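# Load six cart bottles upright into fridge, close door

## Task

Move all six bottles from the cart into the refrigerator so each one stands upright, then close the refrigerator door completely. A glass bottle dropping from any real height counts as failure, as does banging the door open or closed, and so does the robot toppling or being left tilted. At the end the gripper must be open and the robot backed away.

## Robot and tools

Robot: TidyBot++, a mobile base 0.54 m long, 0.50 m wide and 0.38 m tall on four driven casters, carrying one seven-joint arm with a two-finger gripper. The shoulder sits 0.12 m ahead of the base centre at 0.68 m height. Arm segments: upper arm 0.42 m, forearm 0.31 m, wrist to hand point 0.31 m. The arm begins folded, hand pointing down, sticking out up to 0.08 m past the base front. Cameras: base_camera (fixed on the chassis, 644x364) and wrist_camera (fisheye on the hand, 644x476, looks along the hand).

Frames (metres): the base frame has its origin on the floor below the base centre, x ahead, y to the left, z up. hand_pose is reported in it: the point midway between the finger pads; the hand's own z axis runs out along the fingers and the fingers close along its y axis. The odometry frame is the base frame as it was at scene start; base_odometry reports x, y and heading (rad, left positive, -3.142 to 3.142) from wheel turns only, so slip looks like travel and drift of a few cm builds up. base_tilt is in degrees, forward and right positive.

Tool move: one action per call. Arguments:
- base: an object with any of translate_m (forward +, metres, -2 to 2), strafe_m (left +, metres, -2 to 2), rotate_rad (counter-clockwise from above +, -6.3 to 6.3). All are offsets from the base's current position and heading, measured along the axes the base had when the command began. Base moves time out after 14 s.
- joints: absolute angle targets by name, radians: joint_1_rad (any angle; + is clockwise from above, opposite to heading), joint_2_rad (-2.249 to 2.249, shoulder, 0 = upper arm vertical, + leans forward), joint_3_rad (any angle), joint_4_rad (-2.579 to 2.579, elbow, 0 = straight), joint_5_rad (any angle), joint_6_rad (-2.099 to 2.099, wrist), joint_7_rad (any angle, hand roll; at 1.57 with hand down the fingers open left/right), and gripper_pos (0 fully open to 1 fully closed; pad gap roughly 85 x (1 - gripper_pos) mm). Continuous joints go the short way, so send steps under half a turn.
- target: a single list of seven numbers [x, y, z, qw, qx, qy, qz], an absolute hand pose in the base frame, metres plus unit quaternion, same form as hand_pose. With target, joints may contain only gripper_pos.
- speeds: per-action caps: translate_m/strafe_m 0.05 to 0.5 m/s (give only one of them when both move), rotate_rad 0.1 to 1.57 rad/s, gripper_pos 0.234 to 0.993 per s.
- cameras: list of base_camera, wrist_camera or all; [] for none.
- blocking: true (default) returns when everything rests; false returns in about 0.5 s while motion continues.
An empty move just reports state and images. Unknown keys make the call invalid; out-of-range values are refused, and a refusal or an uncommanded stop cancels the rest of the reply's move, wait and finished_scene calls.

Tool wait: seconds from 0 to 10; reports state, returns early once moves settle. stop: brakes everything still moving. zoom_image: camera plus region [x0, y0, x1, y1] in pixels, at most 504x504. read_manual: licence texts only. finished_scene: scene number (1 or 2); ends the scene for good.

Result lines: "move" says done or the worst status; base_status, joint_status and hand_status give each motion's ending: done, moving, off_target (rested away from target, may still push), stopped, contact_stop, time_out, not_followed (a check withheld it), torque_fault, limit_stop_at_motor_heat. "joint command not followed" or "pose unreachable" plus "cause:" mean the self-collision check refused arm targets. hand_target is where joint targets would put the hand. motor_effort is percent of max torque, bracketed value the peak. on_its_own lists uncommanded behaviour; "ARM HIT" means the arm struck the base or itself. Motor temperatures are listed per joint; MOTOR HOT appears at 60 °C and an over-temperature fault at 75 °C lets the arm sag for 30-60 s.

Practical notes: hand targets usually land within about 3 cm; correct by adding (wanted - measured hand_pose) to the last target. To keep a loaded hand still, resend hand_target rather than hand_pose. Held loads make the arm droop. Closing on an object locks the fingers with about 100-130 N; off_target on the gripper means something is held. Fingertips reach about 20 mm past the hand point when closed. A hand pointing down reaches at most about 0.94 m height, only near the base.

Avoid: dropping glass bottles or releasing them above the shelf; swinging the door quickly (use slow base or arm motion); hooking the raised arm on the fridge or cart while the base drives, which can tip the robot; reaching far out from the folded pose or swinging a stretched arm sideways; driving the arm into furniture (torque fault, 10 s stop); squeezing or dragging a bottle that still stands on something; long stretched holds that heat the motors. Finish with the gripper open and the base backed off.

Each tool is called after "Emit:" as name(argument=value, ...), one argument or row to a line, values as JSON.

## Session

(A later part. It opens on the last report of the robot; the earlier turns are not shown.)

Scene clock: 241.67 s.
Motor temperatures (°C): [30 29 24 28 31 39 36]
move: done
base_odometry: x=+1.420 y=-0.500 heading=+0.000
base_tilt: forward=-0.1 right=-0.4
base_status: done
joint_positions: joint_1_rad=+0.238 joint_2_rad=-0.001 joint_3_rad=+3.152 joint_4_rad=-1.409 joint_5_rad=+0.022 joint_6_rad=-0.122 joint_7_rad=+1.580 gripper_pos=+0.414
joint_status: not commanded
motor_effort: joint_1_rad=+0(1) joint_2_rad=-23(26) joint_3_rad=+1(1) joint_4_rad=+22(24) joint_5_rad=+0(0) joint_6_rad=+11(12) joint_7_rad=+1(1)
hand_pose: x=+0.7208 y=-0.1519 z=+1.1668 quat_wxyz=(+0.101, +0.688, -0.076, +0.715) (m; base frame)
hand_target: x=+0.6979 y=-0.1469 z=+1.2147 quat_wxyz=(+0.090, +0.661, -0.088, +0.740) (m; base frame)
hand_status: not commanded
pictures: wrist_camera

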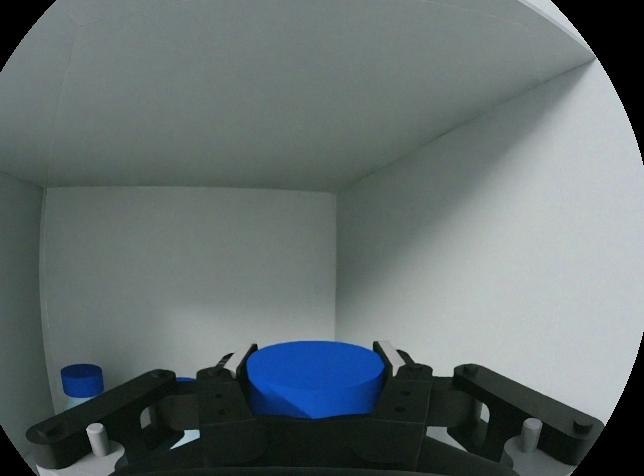

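Emit:
move(
  base={"translate_m": 0.0965, "strafe_m": -0.006},
  speeds={"translate_m": 0.25},
  cameras=[],
)

Emit:
move(
  joints={"joint_2_rad": 0.025, "joint_4_rad": -1.54, "joint_6_rad": 0.065},
)

Scene clock: 244.90 s.
Motor temperatures (°C): [30 29 24 28 31 39 36]
move: done
base_odometry: x=+1.517 y=-0.506 heading=+0.000
base_tilt: forward=-0.1 right=-0.4
base_status: done
joint_positions: joint_1_rad=+0.238 joint_2_rad=-0.001 joint_3_rad=+3.152 joint_4_rad=-1.408 joint_5_rad=+0.022 joint_6_rad=-0.122 joint_7_rad=+1.580 gripper_pos=+0.414
joint_status: not commanded
motor_effort: joint_1_rad=+0(1) joint_2_rad=-22(26) joint_3_rad=+1(1) joint_4_rad=+22(24) joint_5_rad=+0(0) joint_6_rad=+11(12) joint_7_rad=+1(1)
hand_pose: x=+0.7211 y=-0.1520 z=+1.1664 quat_wxyz=(+0.101, +0.688, -0.076, +0.714) (m; base frame)
hand_target: x=+0.6979 y=-0.1469 z=+1.2147 quat_wxyz=(+0.090, +0.661, -0.088, +0.740) (m; base frame)
hand_status: not commanded
pictures: none
No camera images: "cameras" was empty.

Scene clock: 246.37 s.
Motor temperatures (°C): [30 29 24 28 31 39 36]
move: done
base_odometry: x=+1.517 y=-0.506 heading=+0.000
base_tilt: forward=-0.1 right=-0.4
base_status: not commanded
joint_positions: joint_1_rad=+0.238 joint_2_rad=+0.049 joint_3_rad=+3.152 joint_4_rad=-1.527 joint_5_rad=+0.022 joint_6_rad=-0.019 joint_7_rad=+1.580 gripper_pos=+0.414
joint_status: all done
motor_effort: joint_1_rad=+0(0) joint_2_rad=-24(26) joint_3_rad=+1(1) joint_4_rad=+23(25) joint_5_rad=+0(0) joint_6_rad=+11(13) joint_7_rad=+1(1)
hand_pose: x=+0.7457 y=-0.1572 z=+1.0935 quat_wxyz=(+0.097, +0.711, -0.078, +0.692) (m; base frame)
hand_target: x=+0.7357 y=-0.1534 z=+1.1263 quat_wxyz=(+0.086, +0.676, -0.086, +0.727) (m; base frame)
hand_status: not commanded
pictures: base_camera, wrist_camera

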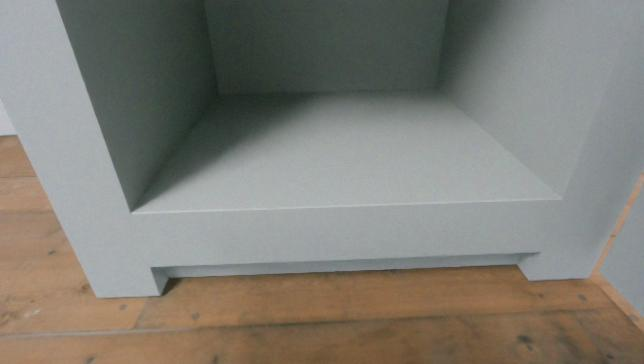

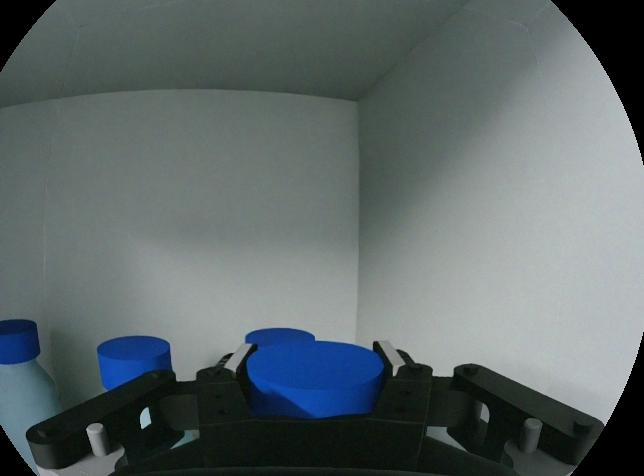

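Emit:
move(
  joints={"joint_2_rad": 0.034, "joint_4_rad": -1.6, "joint_6_rad": 0.175},
  cameras=[],
)

Emit:
move(
  joints={"joint_2_rad": 0.036, "joint_4_rad": -1.625, "joint_6_rad": 0.205},
  cameras=[],
)

Emit:
move(
  joints={"joint_2_rad": 0.039, "joint_4_rad": -1.64, "joint_6_rad": 0.217},
  cameras=[],
)

Emit:
move(
  joints={"joint_2_rad": 0.041, "joint_4_rad": -1.655, "joint_6_rad": 0.23},
  cameras=[],
)

Scene clock: 248.53 s.
Motor temperatures (°C): [30 29 24 28 31 39 36]
move: done
base_odometry: x=+1.517 y=-0.506 heading=+0.000
base_tilt: forward=+0.0 right=-0.4
base_status: not commanded
joint_positions: joint_1_rad=+0.238 joint_2_rad=+0.050 joint_3_rad=+3.152 joint_4_rad=-1.582 joint_5_rad=+0.022 joint_6_rad=+0.091 joint_7_rad=+1.580 gripper_pos=+0.414
joint_status: all done
motor_effort: joint_1_rad=+0(1) joint_2_rad=-24(25) joint_3_rad=+1(1) joint_4_rad=+22(24) joint_5_rad=+0(0) joint_6_rad=+11(13) joint_7_rad=+1(1)
hand_pose: x=+0.7458 y=-0.1565 z=+1.0920 quat_wxyz=(+0.099, +0.692, -0.075, +0.711) (m; base frame)
hand_target: x=+0.7380 y=-0.1524 z=+1.1171 quat_wxyz=(+0.086, +0.661, -0.083, +0.740) (m; base frame)
hand_status: not commanded
pictures: none
No camera images: "cameras" was empty.

Scene clock: 249.17 s.
Motor temperatures (°C): [30 29 24 28 31 39 36]
move: done
base_odometry: x=+1.517 y=-0.506 heading=+0.000
base_tilt: forward=-0.1 right=-0.5
base_status: not commanded
joint_positions: joint_1_rad=+0.238 joint_2_rad=+0.051 joint_3_rad=+3.152 joint_4_rad=-1.607 joint_5_rad=+0.022 joint_6_rad=+0.124 joint_7_rad=+1.580 gripper_pos=+0.414
joint_status: all done
motor_effort: joint_1_rad=+0(0) joint_2_rad=-24(25) joint_3_rad=+1(1) joint_4_rad=+23(24) joint_5_rad=+0(0) joint_6_rad=+11(12) joint_7_rad=+1(1)
hand_pose: x=+0.7457 y=-0.1562 z=+1.0858 quat_wxyz=(+0.099, +0.690, -0.074, +0.713) (m; base frame)
hand_target: x=+0.7382 y=-0.1521 z=+1.1096 quat_wxyz=(+0.086, +0.660, -0.082, +0.741) (m; base frame)
hand_status: not commanded
pictures: none
No camera images: "cameras" was empty.

Scene clock: 249.73 s.
Motor temperatures (°C): [30 29 24 28 31 39 36]
move: done
base_odometry: x=+1.517 y=-0.506 heading=+0.000
base_tilt: forward=-0.1 right=-0.5
base_status: not commanded
joint_positions: joint_1_rad=+0.238 joint_2_rad=+0.052 joint_3_rad=+3.152 joint_4_rad=-1.621 joint_5_rad=+0.022 joint_6_rad=+0.135 joint_7_rad=+1.580 gripper_pos=+0.414
joint_status: all done
motor_effort: joint_1_rad=+0(1) joint_2_rad=-23(25) joint_3_rad=+1(1) joint_4_rad=+23(23) joint_5_rad=+0(0) joint_6_rad=+11(12) joint_7_rad=+1(1)
hand_pose: x=+0.7457 y=-0.1562 z=+1.0802 quat_wxyz=(+0.099, +0.691, -0.074, +0.712) (m; base frame)
hand_target: x=+0.7391 y=-0.1521 z=+1.1020 quat_wxyz=(+0.085, +0.663, -0.082, +0.740) (m; base frame)
hand_status: not commanded
pictures: none
No camera images: "cameras" was empty.

Scene clock: 250.30 s.
Motor temperatures (°C): [30 29 24 28 31 39 36]
move: done
base_odometry: x=+1.517 y=-0.506 heading=+0.000
base_tilt: forward=-0.1 right=-0.4
base_status: not commanded
joint_positions: joint_1_rad=+0.238 joint_2_rad=+0.053 joint_3_rad=+3.152 joint_4_rad=-1.636 joint_5_rad=+0.022 joint_6_rad=+0.148 joint_7_rad=+1.580 gripper_pos=+0.414
joint_status: all done
motor_effort: joint_1_rad=+0(1) joint_2_rad=-25(26) joint_3_rad=+0(1) joint_4_rad=+22(24) joint_5_rad=+0(0) joint_6_rad=+11(12) joint_7_rad=+1(1)
hand_pose: x=+0.7457 y=-0.1561 z=+1.0741 quat_wxyz=(+0.099, +0.693, -0.074, +0.711) (m; base frame)
hand_target: x=+0.7395 y=-0.1521 z=+1.0954 quat_wxyz=(+0.085, +0.664, -0.082, +0.738) (m; base frame)
hand_status: not commanded
pictures: none
No camera images: "cameras" was empty.

Emit:
move(
  joints={"joint_2_rad": 0.043, "joint_4_rad": -1.655, "joint_6_rad": 0.214},
  cameras=[],
)

Emit:
move(
  joints={"joint_2_rad": 0.046, "joint_4_rad": -1.665, "joint_6_rad": 0.214},
  cameras=[],
)

Emit:
move(
  joints={"joint_2_rad": 0.049, "joint_4_rad": -1.675, "joint_6_rad": 0.218},
  cameras=[],
)

Emit:
move(
  joints={"joint_2_rad": 0.052, "joint_4_rad": -1.685, "joint_6_rad": 0.222},
  cameras=[],
)

Scene clock: 251.23 s.
Motor temperatures (°C): [30 29 24 28 31 39 36]
move: done
base_odometry: x=+1.517 y=-0.506 heading=+0.000
base_tilt: forward=-0.1 right=-0.4
base_status: not commanded
joint_positions: joint_1_rad=+0.238 joint_2_rad=+0.054 joint_3_rad=+3.152 joint_4_rad=-1.636 joint_5_rad=+0.022 joint_6_rad=+0.148 joint_7_rad=+1.580 gripper_pos=+0.414
joint_status: all done
motor_effort: joint_1_rad=+0(1) joint_2_rad=-24(25) joint_3_rad=+1(1) joint_4_rad=+23(23) joint_5_rad=+0(0) joint_6_rad=+11(12) joint_7_rad=+1(1)
hand_pose: x=+0.7459 y=-0.1561 z=+1.0739 quat_wxyz=(+0.099, +0.693, -0.074, +0.711) (m; base frame)
hand_target: x=+0.7407 y=-0.1526 z=+1.0892 quat_wxyz=(+0.085, +0.671, -0.083, +0.732) (m; base frame)
hand_status: not commanded
pictures: none
No camera images: "cameras" was empty.

Scene clock: 251.77 s.
Motor temperatures (°C): [30 29 24 28 31 39 36]
move: done
base_odometry: x=+1.517 y=-0.506 heading=+0.000
base_tilt: forward=+0.0 right=-0.4
base_status: not commanded
joint_positions: joint_1_rad=+0.238 joint_2_rad=+0.057 joint_3_rad=+3.152 joint_4_rad=-1.645 joint_5_rad=+0.022 joint_6_rad=+0.148 joint_7_rad=+1.580 gripper_pos=+0.414
joint_status: all done
motor_effort: joint_1_rad=+0(1) joint_2_rad=-24(26) joint_3_rad=+0(1) joint_4_rad=+22(23) joint_5_rad=+0(0) joint_6_rad=+12(12) joint_7_rad=+1(1)
hand_pose: x=+0.7467 y=-0.1563 z=+1.0663 quat_wxyz=(+0.098, +0.697, -0.075, +0.706) (m; base frame)
hand_target: x=+0.7417 y=-0.1528 z=+1.0811 quat_wxyz=(+0.084, +0.675, -0.084, +0.728) (m; base frame)
hand_status: not commanded
pictures: none
No camera images: "cameras" was empty.

Scene clock: 252.27 s.
Motor temperatures (°C): [30 29 24 28 31 39 36]
move: done
base_odometry: x=+1.517 y=-0.506 heading=+0.000
base_tilt: forward=-0.1 right=-0.5
base_status: not commanded
joint_positions: joint_1_rad=+0.238 joint_2_rad=+0.057 joint_3_rad=+3.152 joint_4_rad=-1.649 joint_5_rad=+0.022 joint_6_rad=+0.152 joint_7_rad=+1.580 gripper_pos=+0.414
joint_status: all done
motor_effort: joint_1_rad=-1(1) joint_2_rad=-24(25) joint_3_rad=+0(1) joint_4_rad=+22(23) joint_5_rad=+0(0) joint_6_rad=+10(11) joint_7_rad=+1(1)
hand_pose: x=+0.7465 y=-0.1563 z=+1.0648 quat_wxyz=(+0.098, +0.697, -0.075, +0.706) (m; base frame)
hand_target: x=+0.7426 y=-0.1530 z=+1.0742 quat_wxyz=(+0.084, +0.679, -0.084, +0.725) (m; base frame)
hand_status: not commanded
pictures: none
No camera images: "cameras" was empty.

Scene clock: 252.77 s.
Motor temperatures (°C): [30 29 24 28 31 39 36]
move: done
base_odometry: x=+1.517 y=-0.506 heading=+0.000
base_tilt: forward=-0.1 right=-0.4
base_status: not commanded
joint_positions: joint_1_rad=+0.238 joint_2_rad=+0.057 joint_3_rad=+3.152 joint_4_rad=-1.653 joint_5_rad=+0.022 joint_6_rad=+0.160 joint_7_rad=+1.580 gripper_pos=+0.414
joint_status: all done
motor_effort: joint_1_rad=-1(1) joint_2_rad=-22(24) joint_3_rad=+0(0) joint_4_rad=+21(22) joint_5_rad=+0(0) joint_6_rad=+10(11) joint_7_rad=+1(1)
hand_pose: x=+0.7464 y=-0.1562 z=+1.0647 quat_wxyz=(+0.098, +0.696, -0.075, +0.708) (m; base frame)
hand_target: x=+0.7433 y=-0.1531 z=+1.0673 quat_wxyz=(+0.083, +0.682, -0.085, +0.722) (m; base frame)
hand_status: not commanded
pictures: none
No camera images: "cameras" was empty.

Contact. Release.

Emit:
move(
  joints={"joint_2_rad": 0.054, "joint_4_rad": -1.692, "joint_6_rad": 0.224},
  cameras=[],
)

Emit:
move(
  joints={"gripper_pos": 0.35},
  speeds={"gripper_pos": 0.234},
  cameras=["wrist_camera"],
)

Emit:
move(
  joints={"gripper_pos": 0.12},
  speeds={"gripper_pos": 0.3},
  cameras=[],
)

Emit:
move(
  base={"translate_m": -0.145, "strafe_m": 0.033},
  speeds={"translate_m": 0.2},
)

Scene clock: 253.63 s.
Motor temperatures (°C): [30 29 24 28 31 39 36]
move: done
base_odometry: x=+1.517 y=-0.506 heading=+0.000
base_tilt: forward=-0.1 right=-0.4
base_status: not commanded
joint_positions: joint_1_rad=+0.238 joint_2_rad=+0.057 joint_3_rad=+3.152 joint_4_rad=-1.656 joint_5_rad=+0.022 joint_6_rad=+0.165 joint_7_rad=+1.580 gripper_pos=+0.414
joint_status: all done
motor_effort: joint_1_rad=-1(1) joint_2_rad=-22(22) joint_3_rad=-1(1) joint_4_rad=+20(21) joint_5_rad=+0(0) joint_6_rad=+9(11) joint_7_rad=+1(1)
hand_pose: x=+0.7463 y=-0.1561 z=+1.0647 quat_wxyz=(+0.098, +0.695, -0.074, +0.708) (m; base frame)
hand_target: x=+0.7438 y=-0.1532 z=+1.0623 quat_wxyz=(+0.083, +0.684, -0.085, +0.719) (m; base frame)
hand_status: not commanded
pictures: none
No camera images: "cameras" was empty.

Scene clock: 254.27 s.
Motor temperatures (°C): [30 29 24 28 31 39 36]
move: done
base_odometry: x=+1.517 y=-0.506 heading=+0.000
base_tilt: forward=-0.1 right=-0.4
base_status: not commanded
joint_positions: joint_1_rad=+0.238 joint_2_rad=+0.057 joint_3_rad=+3.152 joint_4_rad=-1.656 joint_5_rad=+0.022 joint_6_rad=+0.165 joint_7_rad=+1.580 gripper_pos=+0.351
joint_status: all done
motor_effort: joint_1_rad=+0(1) joint_2_rad=-21(22) joint_3_rad=+0(1) joint_4_rad=+20(20) joint_5_rad=+0(0) joint_6_rad=+9(9) joint_7_rad=+1(1)
hand_pose: x=+0.7463 y=-0.1561 z=+1.0648 quat_wxyz=(+0.098, +0.695, -0.074, +0.709) (m; base frame)
hand_target: x=+0.7438 y=-0.1532 z=+1.0623 quat_wxyz=(+0.083, +0.684, -0.085, +0.719) (m; base frame)
hand_status: not commanded
pictures: wrist_camera

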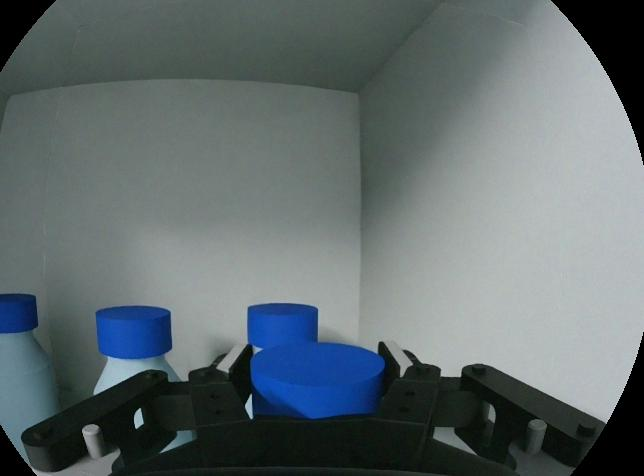

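Scene clock: 255.37 s.
Motor temperatures (°C): [30 29 24 28 31 39 36]
move: done
base_odometry: x=+1.517 y=-0.506 heading=+0.000
base_tilt: forward=-0.1 right=-0.5
base_status: not commanded
joint_positions: joint_1_rad=+0.238 joint_2_rad=+0.057 joint_3_rad=+3.152 joint_4_rad=-1.656 joint_5_rad=+0.022 joint_6_rad=+0.165 joint_7_rad=+1.580 gripper_pos=+0.120
joint_status: all done
motor_effort: joint_1_rad=+0(0) joint_2_rad=-21(22) joint_3_rad=+0(1) joint_4_rad=+19(20) joint_5_rad=+0(0) joint_6_rad=+9(9) joint_7_rad=+1(1)
hand_pose: x=+0.7463 y=-0.1561 z=+1.0648 quat_wxyz=(+0.098, +0.695, -0.074, +0.709) (m; base frame)
hand_target: x=+0.7438 y=-0.1532 z=+1.0623 quat_wxyz=(+0.083, +0.684, -0.085, +0.719) (m; base frame)
hand_status: not commanded
pictures: none
No camera images: "cameras" was empty.

Scene clock: 256.87 s.
Motor temperatures (°C): [30 29 24 28 31 39 36]
move: done
base_odometry: x=+1.372 y=-0.473 heading=+0.000
base_tilt: forward=-0.1 right=-0.4
base_status: done
joint_positions: joint_1_rad=+0.238 joint_2_rad=+0.060 joint_3_rad=+3.152 joint_4_rad=-1.657 joint_5_rad=+0.022 joint_6_rad=+0.167 joint_7_rad=+1.580 gripper_pos=+0.120
joint_status: not commanded
motor_effort: joint_1_rad=+0(2) joint_2_rad=-21(25) joint_3_rad=+1(2) joint_4_rad=+19(20) joint_5_rad=+0(0) joint_6_rad=+9(9) joint_7_rad=+1(1)
hand_pose: x=+0.7475 y=-0.1563 z=+1.0623 quat_wxyz=(+0.098, +0.696, -0.074, +0.707) (m; base frame)
hand_target: x=+0.7438 y=-0.1532 z=+1.0623 quat_wxyz=(+0.083, +0.684, -0.085, +0.719) (m; base frame)
hand_status: not commanded
pictures: base_camera, wrist_camera

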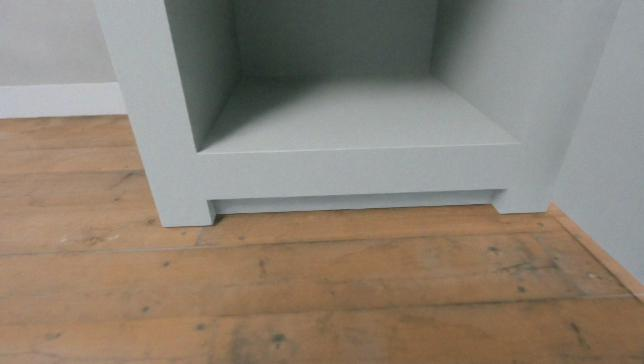

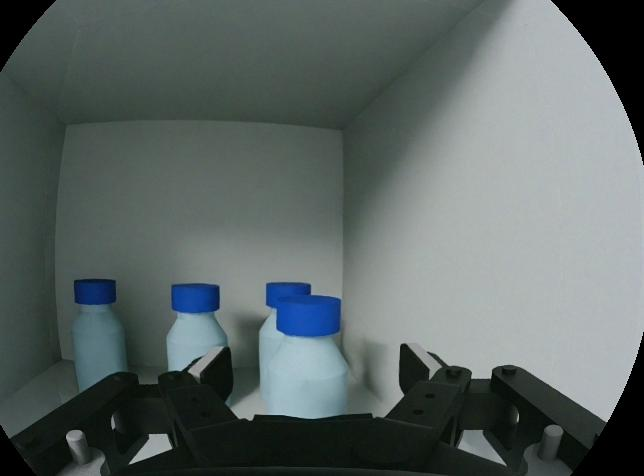

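Emit:
move(
  base={"translate_m": -0.53},
  joints={"joint_1_rad": 0.0, "gripper_pos": 0.0},
  cameras=[],
)

Emit:
move(
  base={"translate_m": -0.459, "strafe_m": 0.038, "rotate_rad": -1.9},
  speeds={"rotate_rad": 1.3},
)

Scene clock: 262.20 s.
Motor temperatures (°C): [30 29 24 28 31 39 36]
move: done
base_odometry: x=+0.842 y=-0.473 heading=-0.001
base_tilt: forward=-0.1 right=-0.5
base_status: done
joint_positions: joint_1_rad=+0.010 joint_2_rad=+0.059 joint_3_rad=+3.152 joint_4_rad=-1.658 joint_5_rad=+0.022 joint_6_rad=+0.168 joint_7_rad=+1.580 gripper_pos=+0.000
joint_status: all done
motor_effort: joint_1_rad=+0(2) joint_2_rad=-22(24) joint_3_rad=+1(2) joint_4_rad=+20(20) joint_5_rad=+0(1) joint_6_rad=+9(9) joint_7_rad=+1(1)
hand_pose: x=+0.7663 y=-0.0101 z=+1.0627 quat_wxyz=(+0.017, +0.699, +0.005, +0.714) (m; base frame)
hand_target: x=+0.7623 y=-0.0028 z=+1.0623 quat_wxyz=(-0.002, +0.690, -0.004, +0.724) (m; base frame)
hand_status: not commanded
pictures: none
No camera images: "cameras" was empty.

Scene clock: 265.07 s.
Motor temperatures (°C): [30 29 24 28 31 39 36]
move: done
base_odometry: x=+0.383 y=-0.434 heading=-1.900
base_tilt: forward=-0.1 right=-0.4
base_status: done
joint_positions: joint_1_rad=+0.004 joint_2_rad=+0.064 joint_3_rad=+3.152 joint_4_rad=-1.658 joint_5_rad=+0.022 joint_6_rad=+0.169 joint_7_rad=+1.580 gripper_pos=+0.000
joint_status: not commanded
motor_effort: joint_1_rad=+0(4) joint_2_rad=-21(25) joint_3_rad=+1(3) joint_4_rad=+19(20) joint_5_rad=+0(1) joint_6_rad=+9(9) joint_7_rad=+1(1)
hand_pose: x=+0.7681 y=-0.0066 z=+1.0599 quat_wxyz=(+0.015, +0.701, +0.007, +0.713) (m; base frame)
hand_target: x=+0.7623 y=-0.0028 z=+1.0623 quat_wxyz=(-0.002, +0.690, -0.004, +0.724) (m; base frame)
hand_status: not commanded
pictures: base_camera, wrist_camera

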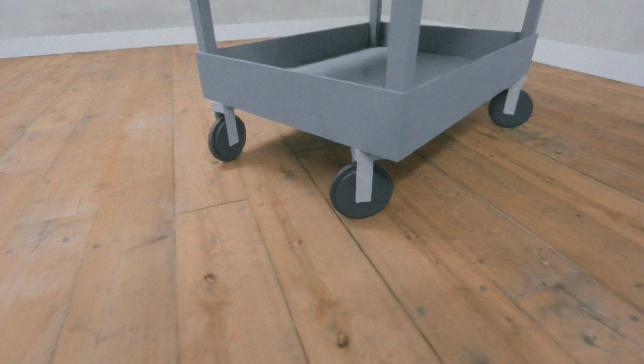

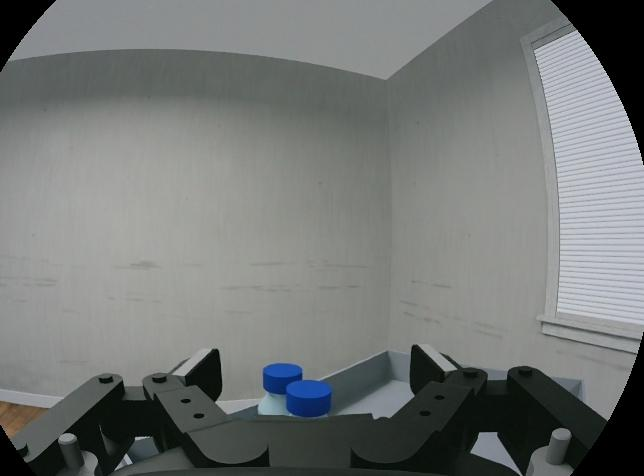

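Emit:
move(
  base={"translate_m": 0.25, "strafe_m": 0.008},
  speeds={"translate_m": 0.25},
  joints={"joint_2_rad": 0.143, "joint_4_rad": -2.0, "joint_6_rad": 0.595},
  cameras=["wrist_camera"],
)

Scene clock: 268.00 s.
Motor temperatures (°C): [30 29 24 28 31 39 36]
move: done
base_odometry: x=+0.309 y=-0.674 heading=-1.901
base_tilt: forward=-0.1 right=-0.4
base_status: done
joint_positions: joint_1_rad=+0.004 joint_2_rad=+0.146 joint_3_rad=+3.152 joint_4_rad=-1.968 joint_5_rad=+0.022 joint_6_rad=+0.532 joint_7_rad=+1.580 gripper_pos=+0.000
joint_status: all done
motor_effort: joint_1_rad=+0(1) joint_2_rad=-22(25) joint_3_rad=+0(1) joint_4_rad=+17(20) joint_5_rad=+0(0) joint_6_rad=+9(10) joint_7_rad=+1(1)
hand_pose: x=+0.7607 y=-0.0040 z=+0.9316 quat_wxyz=(+0.011, +0.711, +0.009, +0.703) (m; base frame)
hand_target: x=+0.7546 y=+0.0019 z=+0.9350 quat_wxyz=(-0.009, +0.699, -0.001, +0.715) (m; base frame)
hand_status: not commanded
pictures: wrist_camera

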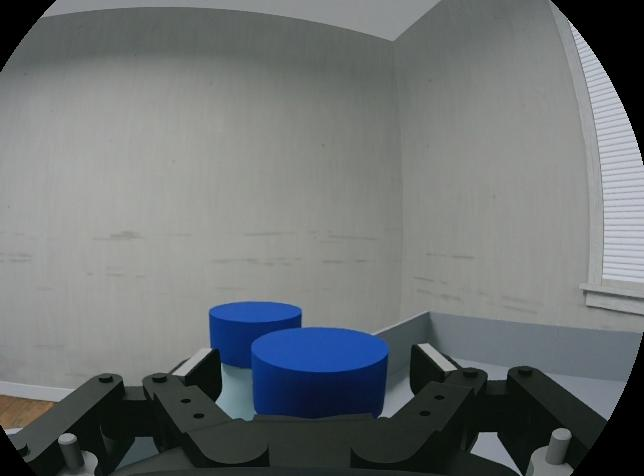

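Emit:
move(
  joints={"gripper_pos": 0.25},
  speeds={"gripper_pos": 0.3},
  cameras=[],
)

Emit:
move(
  joints={"gripper_pos": 0.365},
  speeds={"gripper_pos": 0.234},
  cameras=[],
)

Emit:
move(
  joints={"gripper_pos": 0.40},
  speeds={"gripper_pos": 0.234},
  cameras=[],
)

Emit:
move(
  joints={"gripper_pos": 0.425},
  speeds={"gripper_pos": 0.234},
  cameras=["wrist_camera"],
)

Scene clock: 269.63 s.
Motor temperatures (°C): [30 29 24 28 31 39 36]
move: done
base_odometry: x=+0.309 y=-0.674 heading=-1.901
base_tilt: forward=+0.0 right=-0.5
base_status: not commanded
joint_positions: joint_1_rad=+0.004 joint_2_rad=+0.146 joint_3_rad=+3.152 joint_4_rad=-1.968 joint_5_rad=+0.022 joint_6_rad=+0.533 joint_7_rad=+1.580 gripper_pos=+0.251
joint_status: all done
motor_effort: joint_1_rad=+0(1) joint_2_rad=-23(23) joint_3_rad=+0(1) joint_4_rad=+17(18) joint_5_rad=+0(0) joint_6_rad=+8(9) joint_7_rad=+1(1)
hand_pose: x=+0.7607 y=-0.0040 z=+0.9319 quat_wxyz=(+0.011, +0.711, +0.009, +0.703) (m; base frame)
hand_target: x=+0.7546 y=+0.0019 z=+0.9350 quat_wxyz=(-0.009, +0.699, -0.001, +0.715) (m; base frame)
hand_status: not commanded
pictures: none
No camera images: "cameras" was empty.

Scene clock: 270.43 s.
Motor temperatures (°C): [30 29 24 28 31 39 36]
move: done
base_odometry: x=+0.309 y=-0.674 heading=-1.901
base_tilt: forward=-0.1 right=-0.5
base_status: not commanded
joint_positions: joint_1_rad=+0.004 joint_2_rad=+0.146 joint_3_rad=+3.152 joint_4_rad=-1.968 joint_5_rad=+0.022 joint_6_rad=+0.533 joint_7_rad=+1.580 gripper_pos=+0.363
joint_status: all done
motor_effort: joint_1_rad=-2(2) joint_2_rad=-22(23) joint_3_rad=-1(2) joint_4_rad=+18(18) joint_5_rad=+1(1) joint_6_rad=+9(9) joint_7_rad=+1(1)
hand_pose: x=+0.7607 y=-0.0041 z=+0.9320 quat_wxyz=(+0.011, +0.711, +0.009, +0.703) (m; base frame)
hand_target: x=+0.7546 y=+0.0019 z=+0.9350 quat_wxyz=(-0.009, +0.699, -0.001, +0.715) (m; base frame)
hand_status: not commanded
pictures: none
No camera images: "cameras" was empty.

Scene clock: 270.90 s.
Motor temperatures (°C): [30 29 24 28 31 39 36]
move: done
base_odometry: x=+0.309 y=-0.674 heading=-1.901
base_tilt: forward=-0.1 right=-0.4
base_status: not commanded
joint_positions: joint_1_rad=+0.004 joint_2_rad=+0.146 joint_3_rad=+3.152 joint_4_rad=-1.968 joint_5_rad=+0.022 joint_6_rad=+0.534 joint_7_rad=+1.580 gripper_pos=+0.398
joint_status: all done
motor_effort: joint_1_rad=-2(2) joint_2_rad=-22(23) joint_3_rad=-1(1) joint_4_rad=+17(18) joint_5_rad=+1(1) joint_6_rad=+8(9) joint_7_rad=+1(1)
hand_pose: x=+0.7607 y=-0.0041 z=+0.9323 quat_wxyz=(+0.011, +0.711, +0.009, +0.703) (m; base frame)
hand_target: x=+0.7546 y=+0.0019 z=+0.9350 quat_wxyz=(-0.009, +0.699, -0.001, +0.715) (m; base frame)
hand_status: not commanded
pictures: none
No camera images: "cameras" was empty.

Scene clock: 271.33 s.
Motor temperatures (°C): [30 29 24 28 31 39 36]
move: done
base_odometry: x=+0.309 y=-0.674 heading=-1.901
base_tilt: forward=-0.1 right=-0.5
base_status: not commanded
joint_positions: joint_1_rad=+0.004 joint_2_rad=+0.146 joint_3_rad=+3.152 joint_4_rad=-1.968 joint_5_rad=+0.022 joint_6_rad=+0.534 joint_7_rad=+1.579 gripper_pos=+0.409
joint_status: all done
motor_effort: joint_1_rad=-1(2) joint_2_rad=-21(22) joint_3_rad=+0(1) joint_4_rad=+18(18) joint_5_rad=+1(1) joint_6_rad=+9(9) joint_7_rad=+1(2)
hand_pose: x=+0.7607 y=-0.0041 z=+0.9323 quat_wxyz=(+0.011, +0.711, +0.009, +0.704) (m; base frame)
hand_target: x=+0.7546 y=+0.0019 z=+0.9350 quat_wxyz=(-0.009, +0.699, -0.001, +0.715) (m; base frame)
hand_status: not commanded
pictures: wrist_camera

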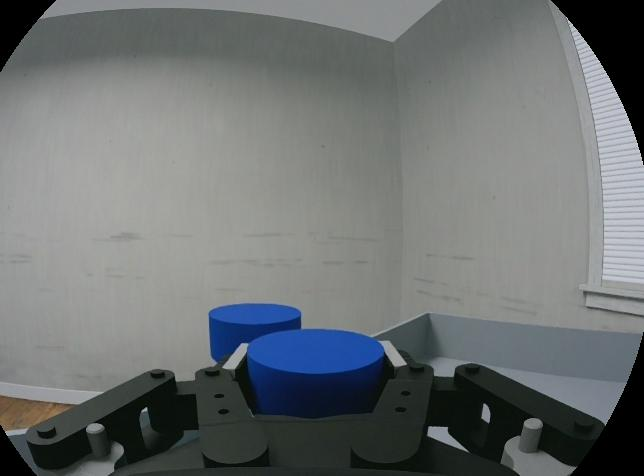

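Emit:
move(
  joints={"joint_2_rad": 0.0, "joint_4_rad": -1.8, "joint_6_rad": 0.36},
  cameras=[],
)

Emit:
move(
  base={"translate_m": -0.12},
  joints={"joint_2_rad": -0.04, "joint_4_rad": -1.38, "joint_6_rad": -0.16},
  cameras=["wrist_camera"],
)

Scene clock: 274.57 s.
Motor temperatures (°C): [30 29 24 28 31 39 36]
move: done
base_odometry: x=+0.309 y=-0.674 heading=-1.901
base_tilt: forward=-0.1 right=-0.4
base_status: not commanded
joint_positions: joint_1_rad=+0.004 joint_2_rad=+0.047 joint_3_rad=+3.152 joint_4_rad=-1.849 joint_5_rad=+0.022 joint_6_rad=+0.374 joint_7_rad=+1.579 gripper_pos=+0.414
joint_status: all done
motor_effort: joint_1_rad=+0(1) joint_2_rad=-24(28) joint_3_rad=+1(1) joint_4_rad=+23(24) joint_5_rad=+0(1) joint_6_rad=+12(14) joint_7_rad=+1(2)
hand_pose: x=+0.7477 y=-0.0051 z=+1.0163 quat_wxyz=(+0.013, +0.690, +0.008, +0.724) (m; base frame)
hand_target: x=+0.7339 y=-0.0011 z=+1.0716 quat_wxyz=(-0.005, +0.660, -0.002, +0.752) (m; base frame)
hand_status: not commanded
pictures: none
No camera images: "cameras" was empty.

Scene clock: 276.47 s.
Motor temperatures (°C): [30 29 24 28 31 39 36]
move: done
base_odometry: x=+0.349 y=-0.560 heading=-1.901
base_tilt: forward=-0.1 right=-0.4
base_status: done
joint_positions: joint_1_rad=+0.004 joint_2_rad=+0.003 joint_3_rad=+3.152 joint_4_rad=-1.434 joint_5_rad=+0.022 joint_6_rad=-0.141 joint_7_rad=+1.579 gripper_pos=+0.414
joint_status: all done
motor_effort: joint_1_rad=+0(3) joint_2_rad=-23(28) joint_3_rad=+1(3) joint_4_rad=+24(26) joint_5_rad=+0(0) joint_6_rad=+12(14) joint_7_rad=+1(1)
hand_pose: x=+0.7433 y=-0.0085 z=+1.1422 quat_wxyz=(+0.017, +0.710, +0.004, +0.704) (m; base frame)
hand_target: x=+0.7188 y=-0.0078 z=+1.1962 quat_wxyz=(+0.003, +0.682, -0.010, +0.732) (m; base frame)
hand_status: not commanded
pictures: wrist_camera

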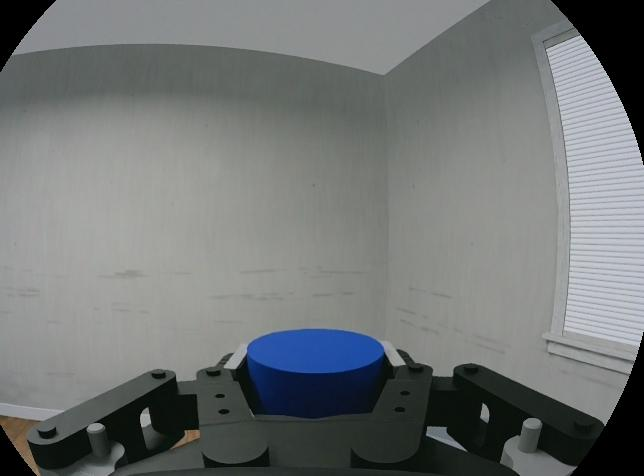

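Emit:
move(
  base={"translate_m": -0.136, "strafe_m": 0.303, "rotate_rad": 1.9},
  speeds={"rotate_rad": 1.3},
  cameras=[],
)

Emit:
move(
  base={"translate_m": 0.52},
)

Scene clock: 279.77 s.
Motor temperatures (°C): [30 29 24 28 31 39 36]
move: done
base_odometry: x=+0.679 y=-0.530 heading=-0.002
base_tilt: forward=-0.1 right=-0.5
base_status: done
joint_positions: joint_1_rad=-0.006 joint_2_rad=+0.003 joint_3_rad=+3.150 joint_4_rad=-1.434 joint_5_rad=+0.022 joint_6_rad=-0.144 joint_7_rad=+1.579 gripper_pos=+0.414
joint_status: not commanded
motor_effort: joint_1_rad=+0(5) joint_2_rad=-23(27) joint_3_rad=+0(5) joint_4_rad=+24(25) joint_5_rad=+0(1) joint_6_rad=+13(13) joint_7_rad=+1(1)
hand_pose: x=+0.7433 y=-0.0013 z=+1.1411 quat_wxyz=(+0.013, +0.711, +0.009, +0.703) (m; base frame)
hand_target: x=+0.7188 y=-0.0078 z=+1.1962 quat_wxyz=(+0.003, +0.682, -0.010, +0.732) (m; base frame)
hand_status: not commanded
pictures: none
No camera images: "cameras" was empty.

Scene clock: 282.17 s.
Motor temperatures (°C): [30 29 24 28 31 39 36]
move: done
base_odometry: x=+1.199 y=-0.530 heading=-0.001
base_tilt: forward=+0.0 right=-0.5
base_status: done
joint_positions: joint_1_rad=-0.006 joint_2_rad=+0.005 joint_3_rad=+3.150 joint_4_rad=-1.434 joint_5_rad=+0.022 joint_6_rad=-0.148 joint_7_rad=+1.579 gripper_pos=+0.414
joint_status: not commanded
motor_effort: joint_1_rad=+0(1) joint_2_rad=-24(27) joint_3_rad=+1(1) joint_4_rad=+23(25) joint_5_rad=+0(1) joint_6_rad=+12(13) joint_7_rad=+1(1)
hand_pose: x=+0.7440 y=-0.0013 z=+1.1391 quat_wxyz=(+0.013, +0.713, +0.009, +0.701) (m; base frame)
hand_target: x=+0.7188 y=-0.0078 z=+1.1962 quat_wxyz=(+0.003, +0.682, -0.010, +0.732) (m; base frame)
hand_status: not commanded
pictures: base_camera, wrist_camera

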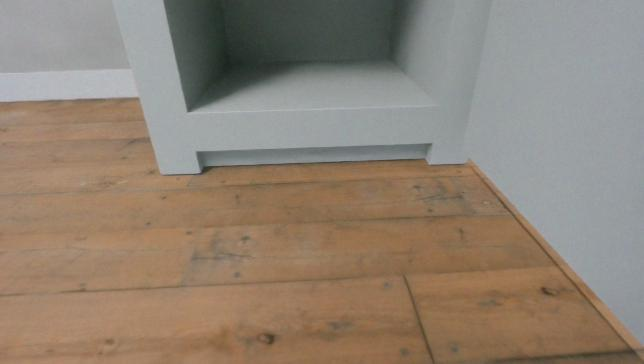

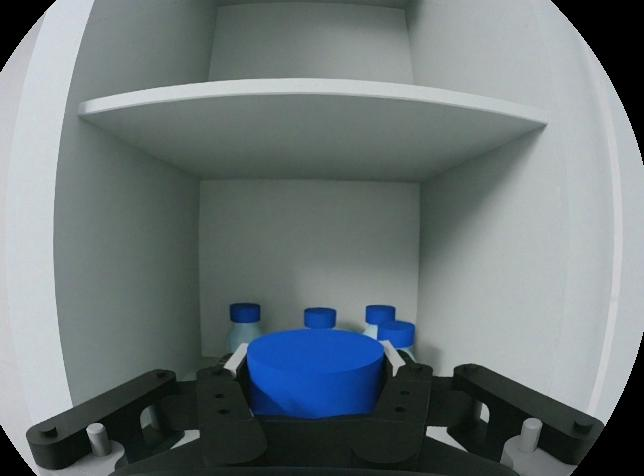

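Emit:
zoom_image(
  camera="wrist_camera",
  region=[220, 290, 420, 390],
)

Scaled by 2.520.

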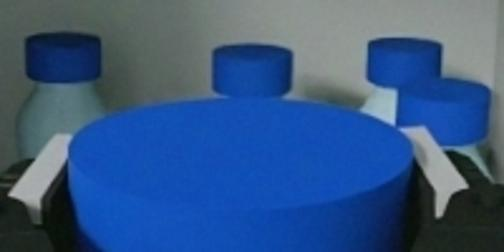

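Emit:
move(
  base={"translate_m": 0.32},
  speeds={"translate_m": 0.35},
  cameras=["wrist_camera"],
)

Emit:
move(
  joints={"joint_2_rad": 0.028, "joint_4_rad": -1.56, "joint_6_rad": 0.095},
)

Scene clock: 286.07 s.
Motor temperatures (°C): [30 29 24 28 31 39 36]
move: done
base_odometry: x=+1.520 y=-0.531 heading=+0.000
base_tilt: forward=-0.1 right=-0.4
base_status: done
joint_positions: joint_1_rad=-0.006 joint_2_rad=+0.000 joint_3_rad=+3.150 joint_4_rad=-1.434 joint_5_rad=+0.022 joint_6_rad=-0.149 joint_7_rad=+1.579 gripper_pos=+0.414
joint_status: not commanded
motor_effort: joint_1_rad=+0(1) joint_2_rad=-23(27) joint_3_rad=+1(1) joint_4_rad=+23(25) joint_5_rad=+0(0) joint_6_rad=+12(13) joint_7_rad=+1(1)
hand_pose: x=+0.7419 y=-0.0013 z=+1.1417 quat_wxyz=(+0.013, +0.711, +0.009, +0.703) (m; base frame)
hand_target: x=+0.7188 y=-0.0078 z=+1.1962 quat_wxyz=(+0.003, +0.682, -0.010, +0.732) (m; base frame)
hand_status: not commanded
pictures: wrist_camera

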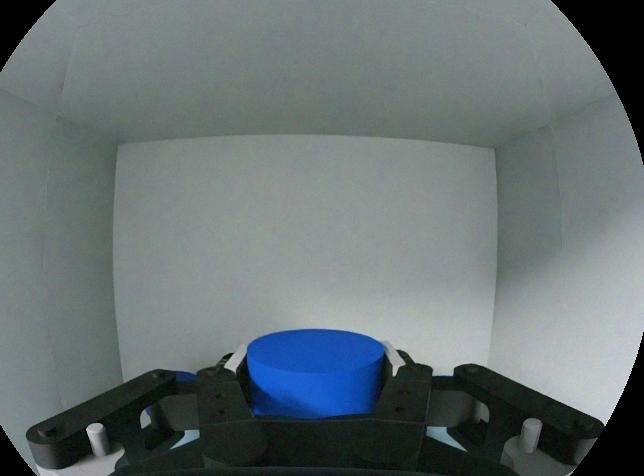

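Scene clock: 287.53 s.
Motor temperatures (°C): [30 29 24 28 30 39 36]
move: done
base_odometry: x=+1.520 y=-0.531 heading=+0.000
base_tilt: forward=-0.1 right=-0.4
base_status: not commanded
joint_positions: joint_1_rad=-0.006 joint_2_rad=+0.058 joint_3_rad=+3.150 joint_4_rad=-1.552 joint_5_rad=+0.022 joint_6_rad=+0.003 joint_7_rad=+1.579 gripper_pos=+0.414
joint_status: all done
motor_effort: joint_1_rad=+0(1) joint_2_rad=-25(28) joint_3_rad=+0(1) joint_4_rad=+24(26) joint_5_rad=+0(0) joint_6_rad=+13(14) joint_7_rad=+1(1)
hand_pose: x=+0.7688 y=-0.0002 z=+1.0781 quat_wxyz=(+0.012, +0.720, +0.010, +0.694) (m; base frame)
hand_target: x=+0.7556 y=-0.0045 z=+1.1211 quat_wxyz=(+0.000, +0.679, -0.005, +0.734) (m; base frame)
hand_status: not commanded
pictures: base_camera, wrist_camera

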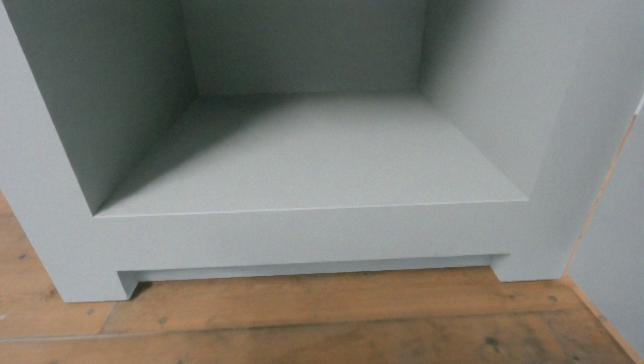

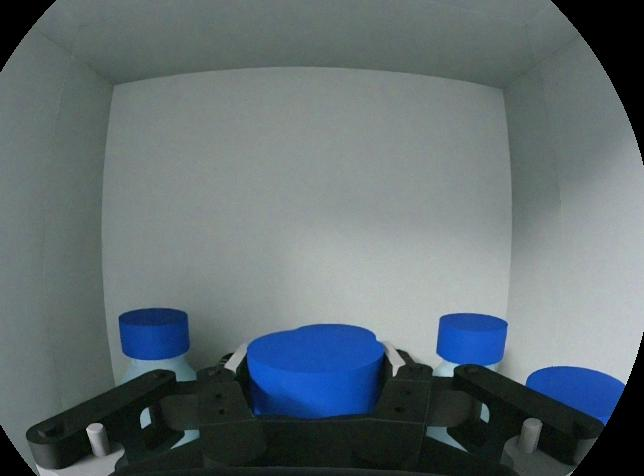

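Emit:
move(
)

Scene clock: 289.43 s.
Motor temperatures (°C): [30 29 24 28 30 39 36]
base_odometry: x=+1.520 y=-0.531 heading=+0.000
base_tilt: forward=-0.1 right=-0.5
base_status: not commanded
joint_positions: joint_1_rad=-0.006 joint_2_rad=+0.058 joint_3_rad=+3.150 joint_4_rad=-1.552 joint_5_rad=+0.022 joint_6_rad=+0.003 joint_7_rad=+1.579 gripper_pos=+0.414
joint_status: all done
motor_effort: joint_1_rad=+0(1) joint_2_rad=-25(28) joint_3_rad=+1(1) joint_4_rad=+24(26) joint_5_rad=+0(0) joint_6_rad=+13(14) joint_7_rad=+1(1)
hand_pose: x=+0.7688 y=-0.0002 z=+1.0781 quat_wxyz=(+0.012, +0.720, +0.010, +0.694) (m; base frame)
hand_target: x=+0.7556 y=-0.0045 z=+1.1211 quat_wxyz=(+0.000, +0.679, -0.005, +0.734) (m; base frame)
hand_status: not commanded
pictures: base_camera, wrist_camera

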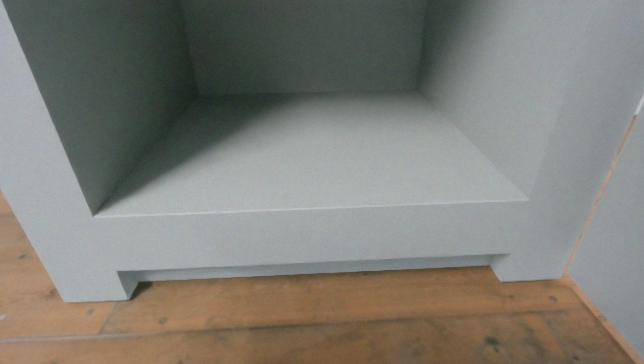

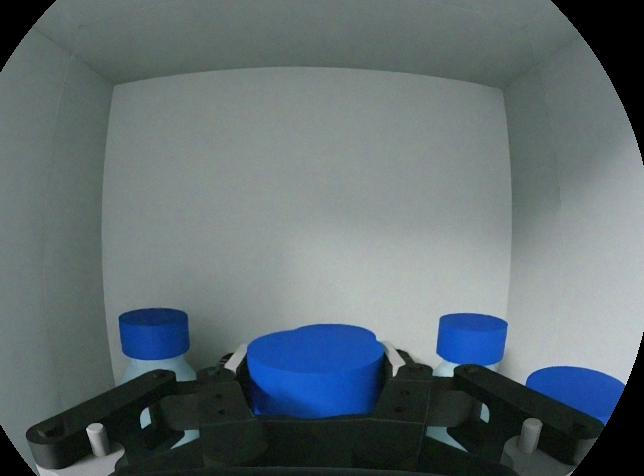

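Emit:
zoom_image(
  camera="wrist_camera",
  region=[200, 280, 520, 476],
)

Scaled by 1.575.

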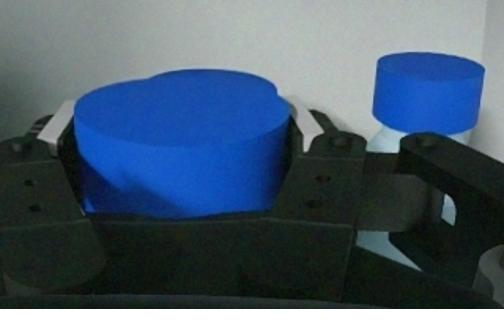

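Emit:
move(
  base={"translate_m": -0.027},
  speeds={"translate_m": 0.1},
  joints={"joint_1_rad": 0.0, "joint_2_rad": 0.034, "joint_3_rad": 3.153, "joint_4_rad": -1.605, "joint_5_rad": 0.042, "joint_6_rad": 0.18, "joint_7_rad": 1.52},
  cameras=["wrist_camera"],
)

Emit:
move(
  joints={"joint_1_rad": 0.0, "joint_2_rad": 0.036, "joint_3_rad": 3.153, "joint_4_rad": -1.625, "joint_5_rad": 0.042, "joint_6_rad": 0.20, "joint_7_rad": 1.52},
  cameras=["wrist_camera"],
)

Scene clock: 291.60 s.
Motor temperatures (°C): [30 29 24 28 30 39 36]
move: done
base_odometry: x=+1.492 y=-0.531 heading=+0.000
base_tilt: forward=-0.1 right=-0.4
base_status: done
joint_positions: joint_1_rad=-0.006 joint_2_rad=+0.063 joint_3_rad=+3.150 joint_4_rad=-1.594 joint_5_rad=+0.022 joint_6_rad=+0.090 joint_7_rad=+1.579 gripper_pos=+0.414
joint_status: all done
motor_effort: joint_1_rad=+0(2) joint_2_rad=-26(28) joint_3_rad=+1(2) joint_4_rad=+24(25) joint_5_rad=+0(1) joint_6_rad=+12(13) joint_7_rad=+1(2)
hand_pose: x=+0.7702 y=+0.0004 z=+1.0754 quat_wxyz=(+0.011, +0.706, +0.011, +0.708) (m; base frame)
hand_target: x=+0.7564 y=-0.0034 z=+1.1156 quat_wxyz=(-0.002, +0.667, -0.004, +0.745) (m; base frame)
hand_status: not commanded
pictures: wrist_camera

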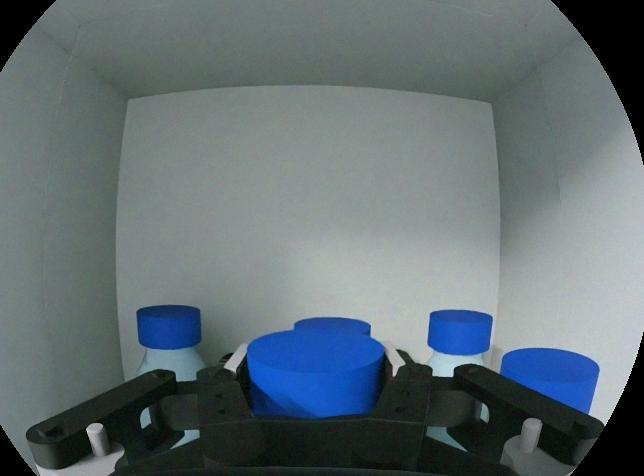

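Scene clock: 292.20 s.
Motor temperatures (°C): [30 29 24 28 30 39 36]
move: done
base_odometry: x=+1.492 y=-0.531 heading=+0.000
base_tilt: forward=-0.1 right=-0.5
base_status: not commanded
joint_positions: joint_1_rad=-0.006 joint_2_rad=+0.063 joint_3_rad=+3.150 joint_4_rad=-1.613 joint_5_rad=+0.022 joint_6_rad=+0.111 joint_7_rad=+1.579 gripper_pos=+0.414
joint_status: all done
motor_effort: joint_1_rad=+0(1) joint_2_rad=-25(28) joint_3_rad=+0(1) joint_4_rad=+24(25) joint_5_rad=+0(0) joint_6_rad=+12(13) joint_7_rad=+1(1)
hand_pose: x=+0.7696 y=+0.0006 z=+1.0705 quat_wxyz=(+0.011, +0.705, +0.011, +0.709) (m; base frame)
hand_target: x=+0.7568 y=-0.0031 z=+1.1080 quat_wxyz=(-0.002, +0.667, -0.004, +0.745) (m; base frame)
hand_status: not commanded
pictures: wrist_camera

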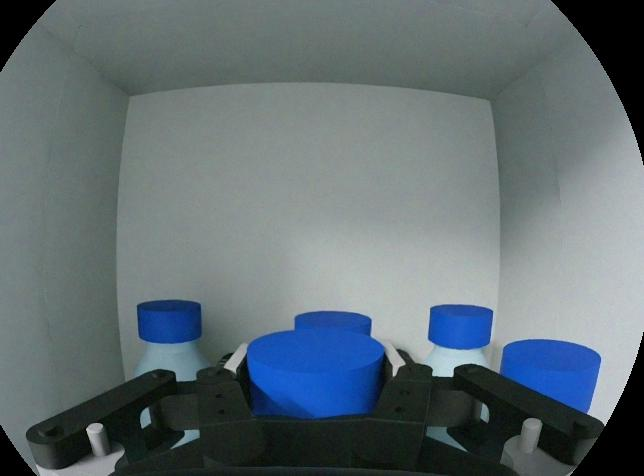

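Emit:
move(
  joints={"joint_1_rad": 0.0, "joint_2_rad": 0.038, "joint_3_rad": 3.153, "joint_4_rad": -1.638, "joint_5_rad": 0.042, "joint_6_rad": 0.212, "joint_7_rad": 1.52},
  cameras=[],
)

Emit:
move(
  joints={"joint_1_rad": 0.0, "joint_2_rad": 0.041, "joint_3_rad": 3.153, "joint_4_rad": -1.655, "joint_5_rad": 0.042, "joint_6_rad": 0.224, "joint_7_rad": 1.52},
  cameras=[],
)

Emit:
move(
  joints={"joint_1_rad": 0.0, "joint_2_rad": 0.043, "joint_3_rad": 3.153, "joint_4_rad": -1.668, "joint_5_rad": 0.042, "joint_6_rad": 0.236, "joint_7_rad": 1.52},
  cameras=[],
)

Emit:
move(
  joints={"joint_1_rad": 0.0, "joint_2_rad": 0.045, "joint_3_rad": 3.153, "joint_4_rad": -1.68, "joint_5_rad": 0.042, "joint_6_rad": 0.247, "joint_7_rad": 1.52},
  cameras=["wrist_camera"],
)

Scene clock: 293.40 s.
Motor temperatures (°C): [30 29 24 28 30 39 36]
move: done
base_odometry: x=+1.492 y=-0.531 heading=+0.000
base_tilt: forward=-0.1 right=-0.4
base_status: not commanded
joint_positions: joint_1_rad=-0.006 joint_2_rad=+0.063 joint_3_rad=+3.150 joint_4_rad=-1.624 joint_5_rad=+0.022 joint_6_rad=+0.123 joint_7_rad=+1.579 gripper_pos=+0.414
joint_status: all done
motor_effort: joint_1_rad=+0(1) joint_2_rad=-25(26) joint_3_rad=+1(1) joint_4_rad=+24(24) joint_5_rad=+0(1) joint_6_rad=+12(13) joint_7_rad=+1(1)
hand_pose: x=+0.7692 y=+0.0006 z=+1.0668 quat_wxyz=(+0.011, +0.705, +0.011, +0.709) (m; base frame)
hand_target: x=+0.7573 y=-0.0030 z=+1.1024 quat_wxyz=(-0.002, +0.668, -0.004, +0.744) (m; base frame)
hand_status: not commanded
pictures: none
No camera images: "cameras" was empty.

Scene clock: 294.00 s.
Motor temperatures (°C): [30 29 24 28 30 39 36]
move: done
base_odometry: x=+1.492 y=-0.531 heading=+0.000
base_tilt: forward=-0.1 right=-0.4
base_status: not commanded
joint_positions: joint_1_rad=-0.006 joint_2_rad=+0.063 joint_3_rad=+3.150 joint_4_rad=-1.641 joint_5_rad=+0.022 joint_6_rad=+0.135 joint_7_rad=+1.579 gripper_pos=+0.414
joint_status: all done
motor_effort: joint_1_rad=+0(1) joint_2_rad=-26(26) joint_3_rad=+1(1) joint_4_rad=+23(24) joint_5_rad=+0(1) joint_6_rad=+12(13) joint_7_rad=+1(2)
hand_pose: x=+0.7686 y=+0.0007 z=+1.0600 quat_wxyz=(+0.011, +0.707, +0.011, +0.707) (m; base frame)
hand_target: x=+0.7581 y=-0.0028 z=+1.0936 quat_wxyz=(-0.002, +0.671, -0.004, +0.741) (m; base frame)
hand_status: not commanded
pictures: none
No camera images: "cameras" was empty.

Scene clock: 294.53 s.
Motor temperatures (°C): [30 29 24 28 30 39 36]
move: done
base_odometry: x=+1.492 y=-0.531 heading=+0.000
base_tilt: forward=-0.1 right=-0.5
base_status: not commanded
joint_positions: joint_1_rad=-0.006 joint_2_rad=+0.063 joint_3_rad=+3.150 joint_4_rad=-1.649 joint_5_rad=+0.022 joint_6_rad=+0.151 joint_7_rad=+1.579 gripper_pos=+0.414
joint_status: all done
motor_effort: joint_1_rad=+0(1) joint_2_rad=-25(26) joint_3_rad=+0(1) joint_4_rad=+23(24) joint_5_rad=+0(1) joint_6_rad=+12(12) joint_7_rad=+1(1)
hand_pose: x=+0.7683 y=+0.0008 z=+1.0602 quat_wxyz=(+0.011, +0.704, +0.011, +0.710) (m; base frame)
hand_target: x=+0.7584 y=-0.0027 z=+1.0880 quat_wxyz=(-0.003, +0.672, -0.003, +0.740) (m; base frame)
hand_status: not commanded
pictures: none
No camera images: "cameras" was empty.

Scene clock: 295.07 s.
Motor temperatures (°C): [30 29 24 28 30 39 36]
move: done
base_odometry: x=+1.492 y=-0.531 heading=+0.000
base_tilt: forward=+0.0 right=-0.5
base_status: not commanded
joint_positions: joint_1_rad=-0.006 joint_2_rad=+0.063 joint_3_rad=+3.150 joint_4_rad=-1.657 joint_5_rad=+0.022 joint_6_rad=+0.167 joint_7_rad=+1.579 gripper_pos=+0.414
joint_status: all done
motor_effort: joint_1_rad=+0(1) joint_2_rad=-24(26) joint_3_rad=+1(1) joint_4_rad=+22(24) joint_5_rad=+0(1) joint_6_rad=+11(12) joint_7_rad=+1(2)
hand_pose: x=+0.7679 y=+0.0009 z=+1.0603 quat_wxyz=(+0.011, +0.701, +0.011, +0.713) (m; base frame)
hand_target: x=+0.7586 y=-0.0025 z=+1.0826 quat_wxyz=(-0.003, +0.674, -0.003, +0.739) (m; base frame)
hand_status: not commanded
pictures: wrist_camera

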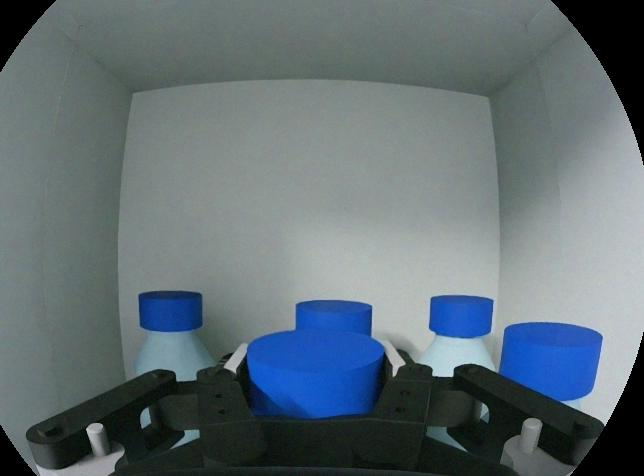

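Emit:
move(
  joints={"joint_1_rad": 0.0, "joint_2_rad": 0.049, "joint_3_rad": 3.153, "joint_4_rad": -1.70, "joint_5_rad": 0.042, "joint_6_rad": 0.247, "joint_7_rad": 1.52},
  cameras=[],
)

Emit:
move(
  joints={"gripper_pos": 0.35},
  speeds={"gripper_pos": 0.234},
  cameras=["wrist_camera"],
)

Scene clock: 296.17 s.
Motor temperatures (°C): [30 29 24 28 30 39 36]
move: done
base_odometry: x=+1.492 y=-0.531 heading=+0.000
base_tilt: forward=-0.1 right=-0.4
base_status: not commanded
joint_positions: joint_1_rad=-0.006 joint_2_rad=+0.063 joint_3_rad=+3.150 joint_4_rad=-1.665 joint_5_rad=+0.022 joint_6_rad=+0.182 joint_7_rad=+1.579 gripper_pos=+0.414
joint_status: all done
motor_effort: joint_1_rad=-1(2) joint_2_rad=-22(24) joint_3_rad=+0(1) joint_4_rad=+20(23) joint_5_rad=+0(1) joint_6_rad=+10(11) joint_7_rad=+1(2)
hand_pose: x=+0.7674 y=+0.0009 z=+1.0602 quat_wxyz=(+0.010, +0.698, +0.011, +0.716) (m; base frame)
hand_target: x=+0.7597 y=-0.0025 z=+1.0677 quat_wxyz=(-0.003, +0.682, -0.003, +0.731) (m; base frame)
hand_status: not commanded
pictures: none
No camera images: "cameras" was empty.

Scene clock: 296.80 s.
Motor temperatures (°C): [30 29 24 28 30 39 36]
move: done
base_odometry: x=+1.492 y=-0.531 heading=+0.000
base_tilt: forward=-0.1 right=-0.4
base_status: not commanded
joint_positions: joint_1_rad=-0.006 joint_2_rad=+0.063 joint_3_rad=+3.150 joint_4_rad=-1.665 joint_5_rad=+0.022 joint_6_rad=+0.185 joint_7_rad=+1.579 gripper_pos=+0.351
joint_status: all done
motor_effort: joint_1_rad=-1(1) joint_2_rad=-21(22) joint_3_rad=-1(1) joint_4_rad=+20(20) joint_5_rad=+0(0) joint_6_rad=+9(10) joint_7_rad=+1(1)
hand_pose: x=+0.7674 y=+0.0009 z=+1.0610 quat_wxyz=(+0.010, +0.697, +0.011, +0.717) (m; base frame)
hand_target: x=+0.7597 y=-0.0025 z=+1.0677 quat_wxyz=(-0.003, +0.682, -0.003, +0.731) (m; base frame)
hand_status: not commanded
pictures: wrist_camera

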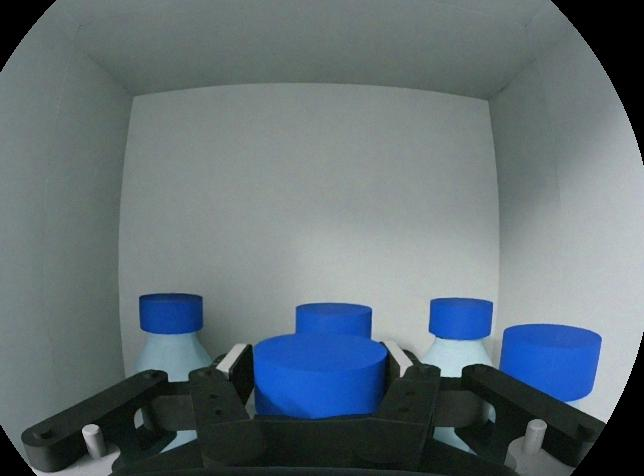

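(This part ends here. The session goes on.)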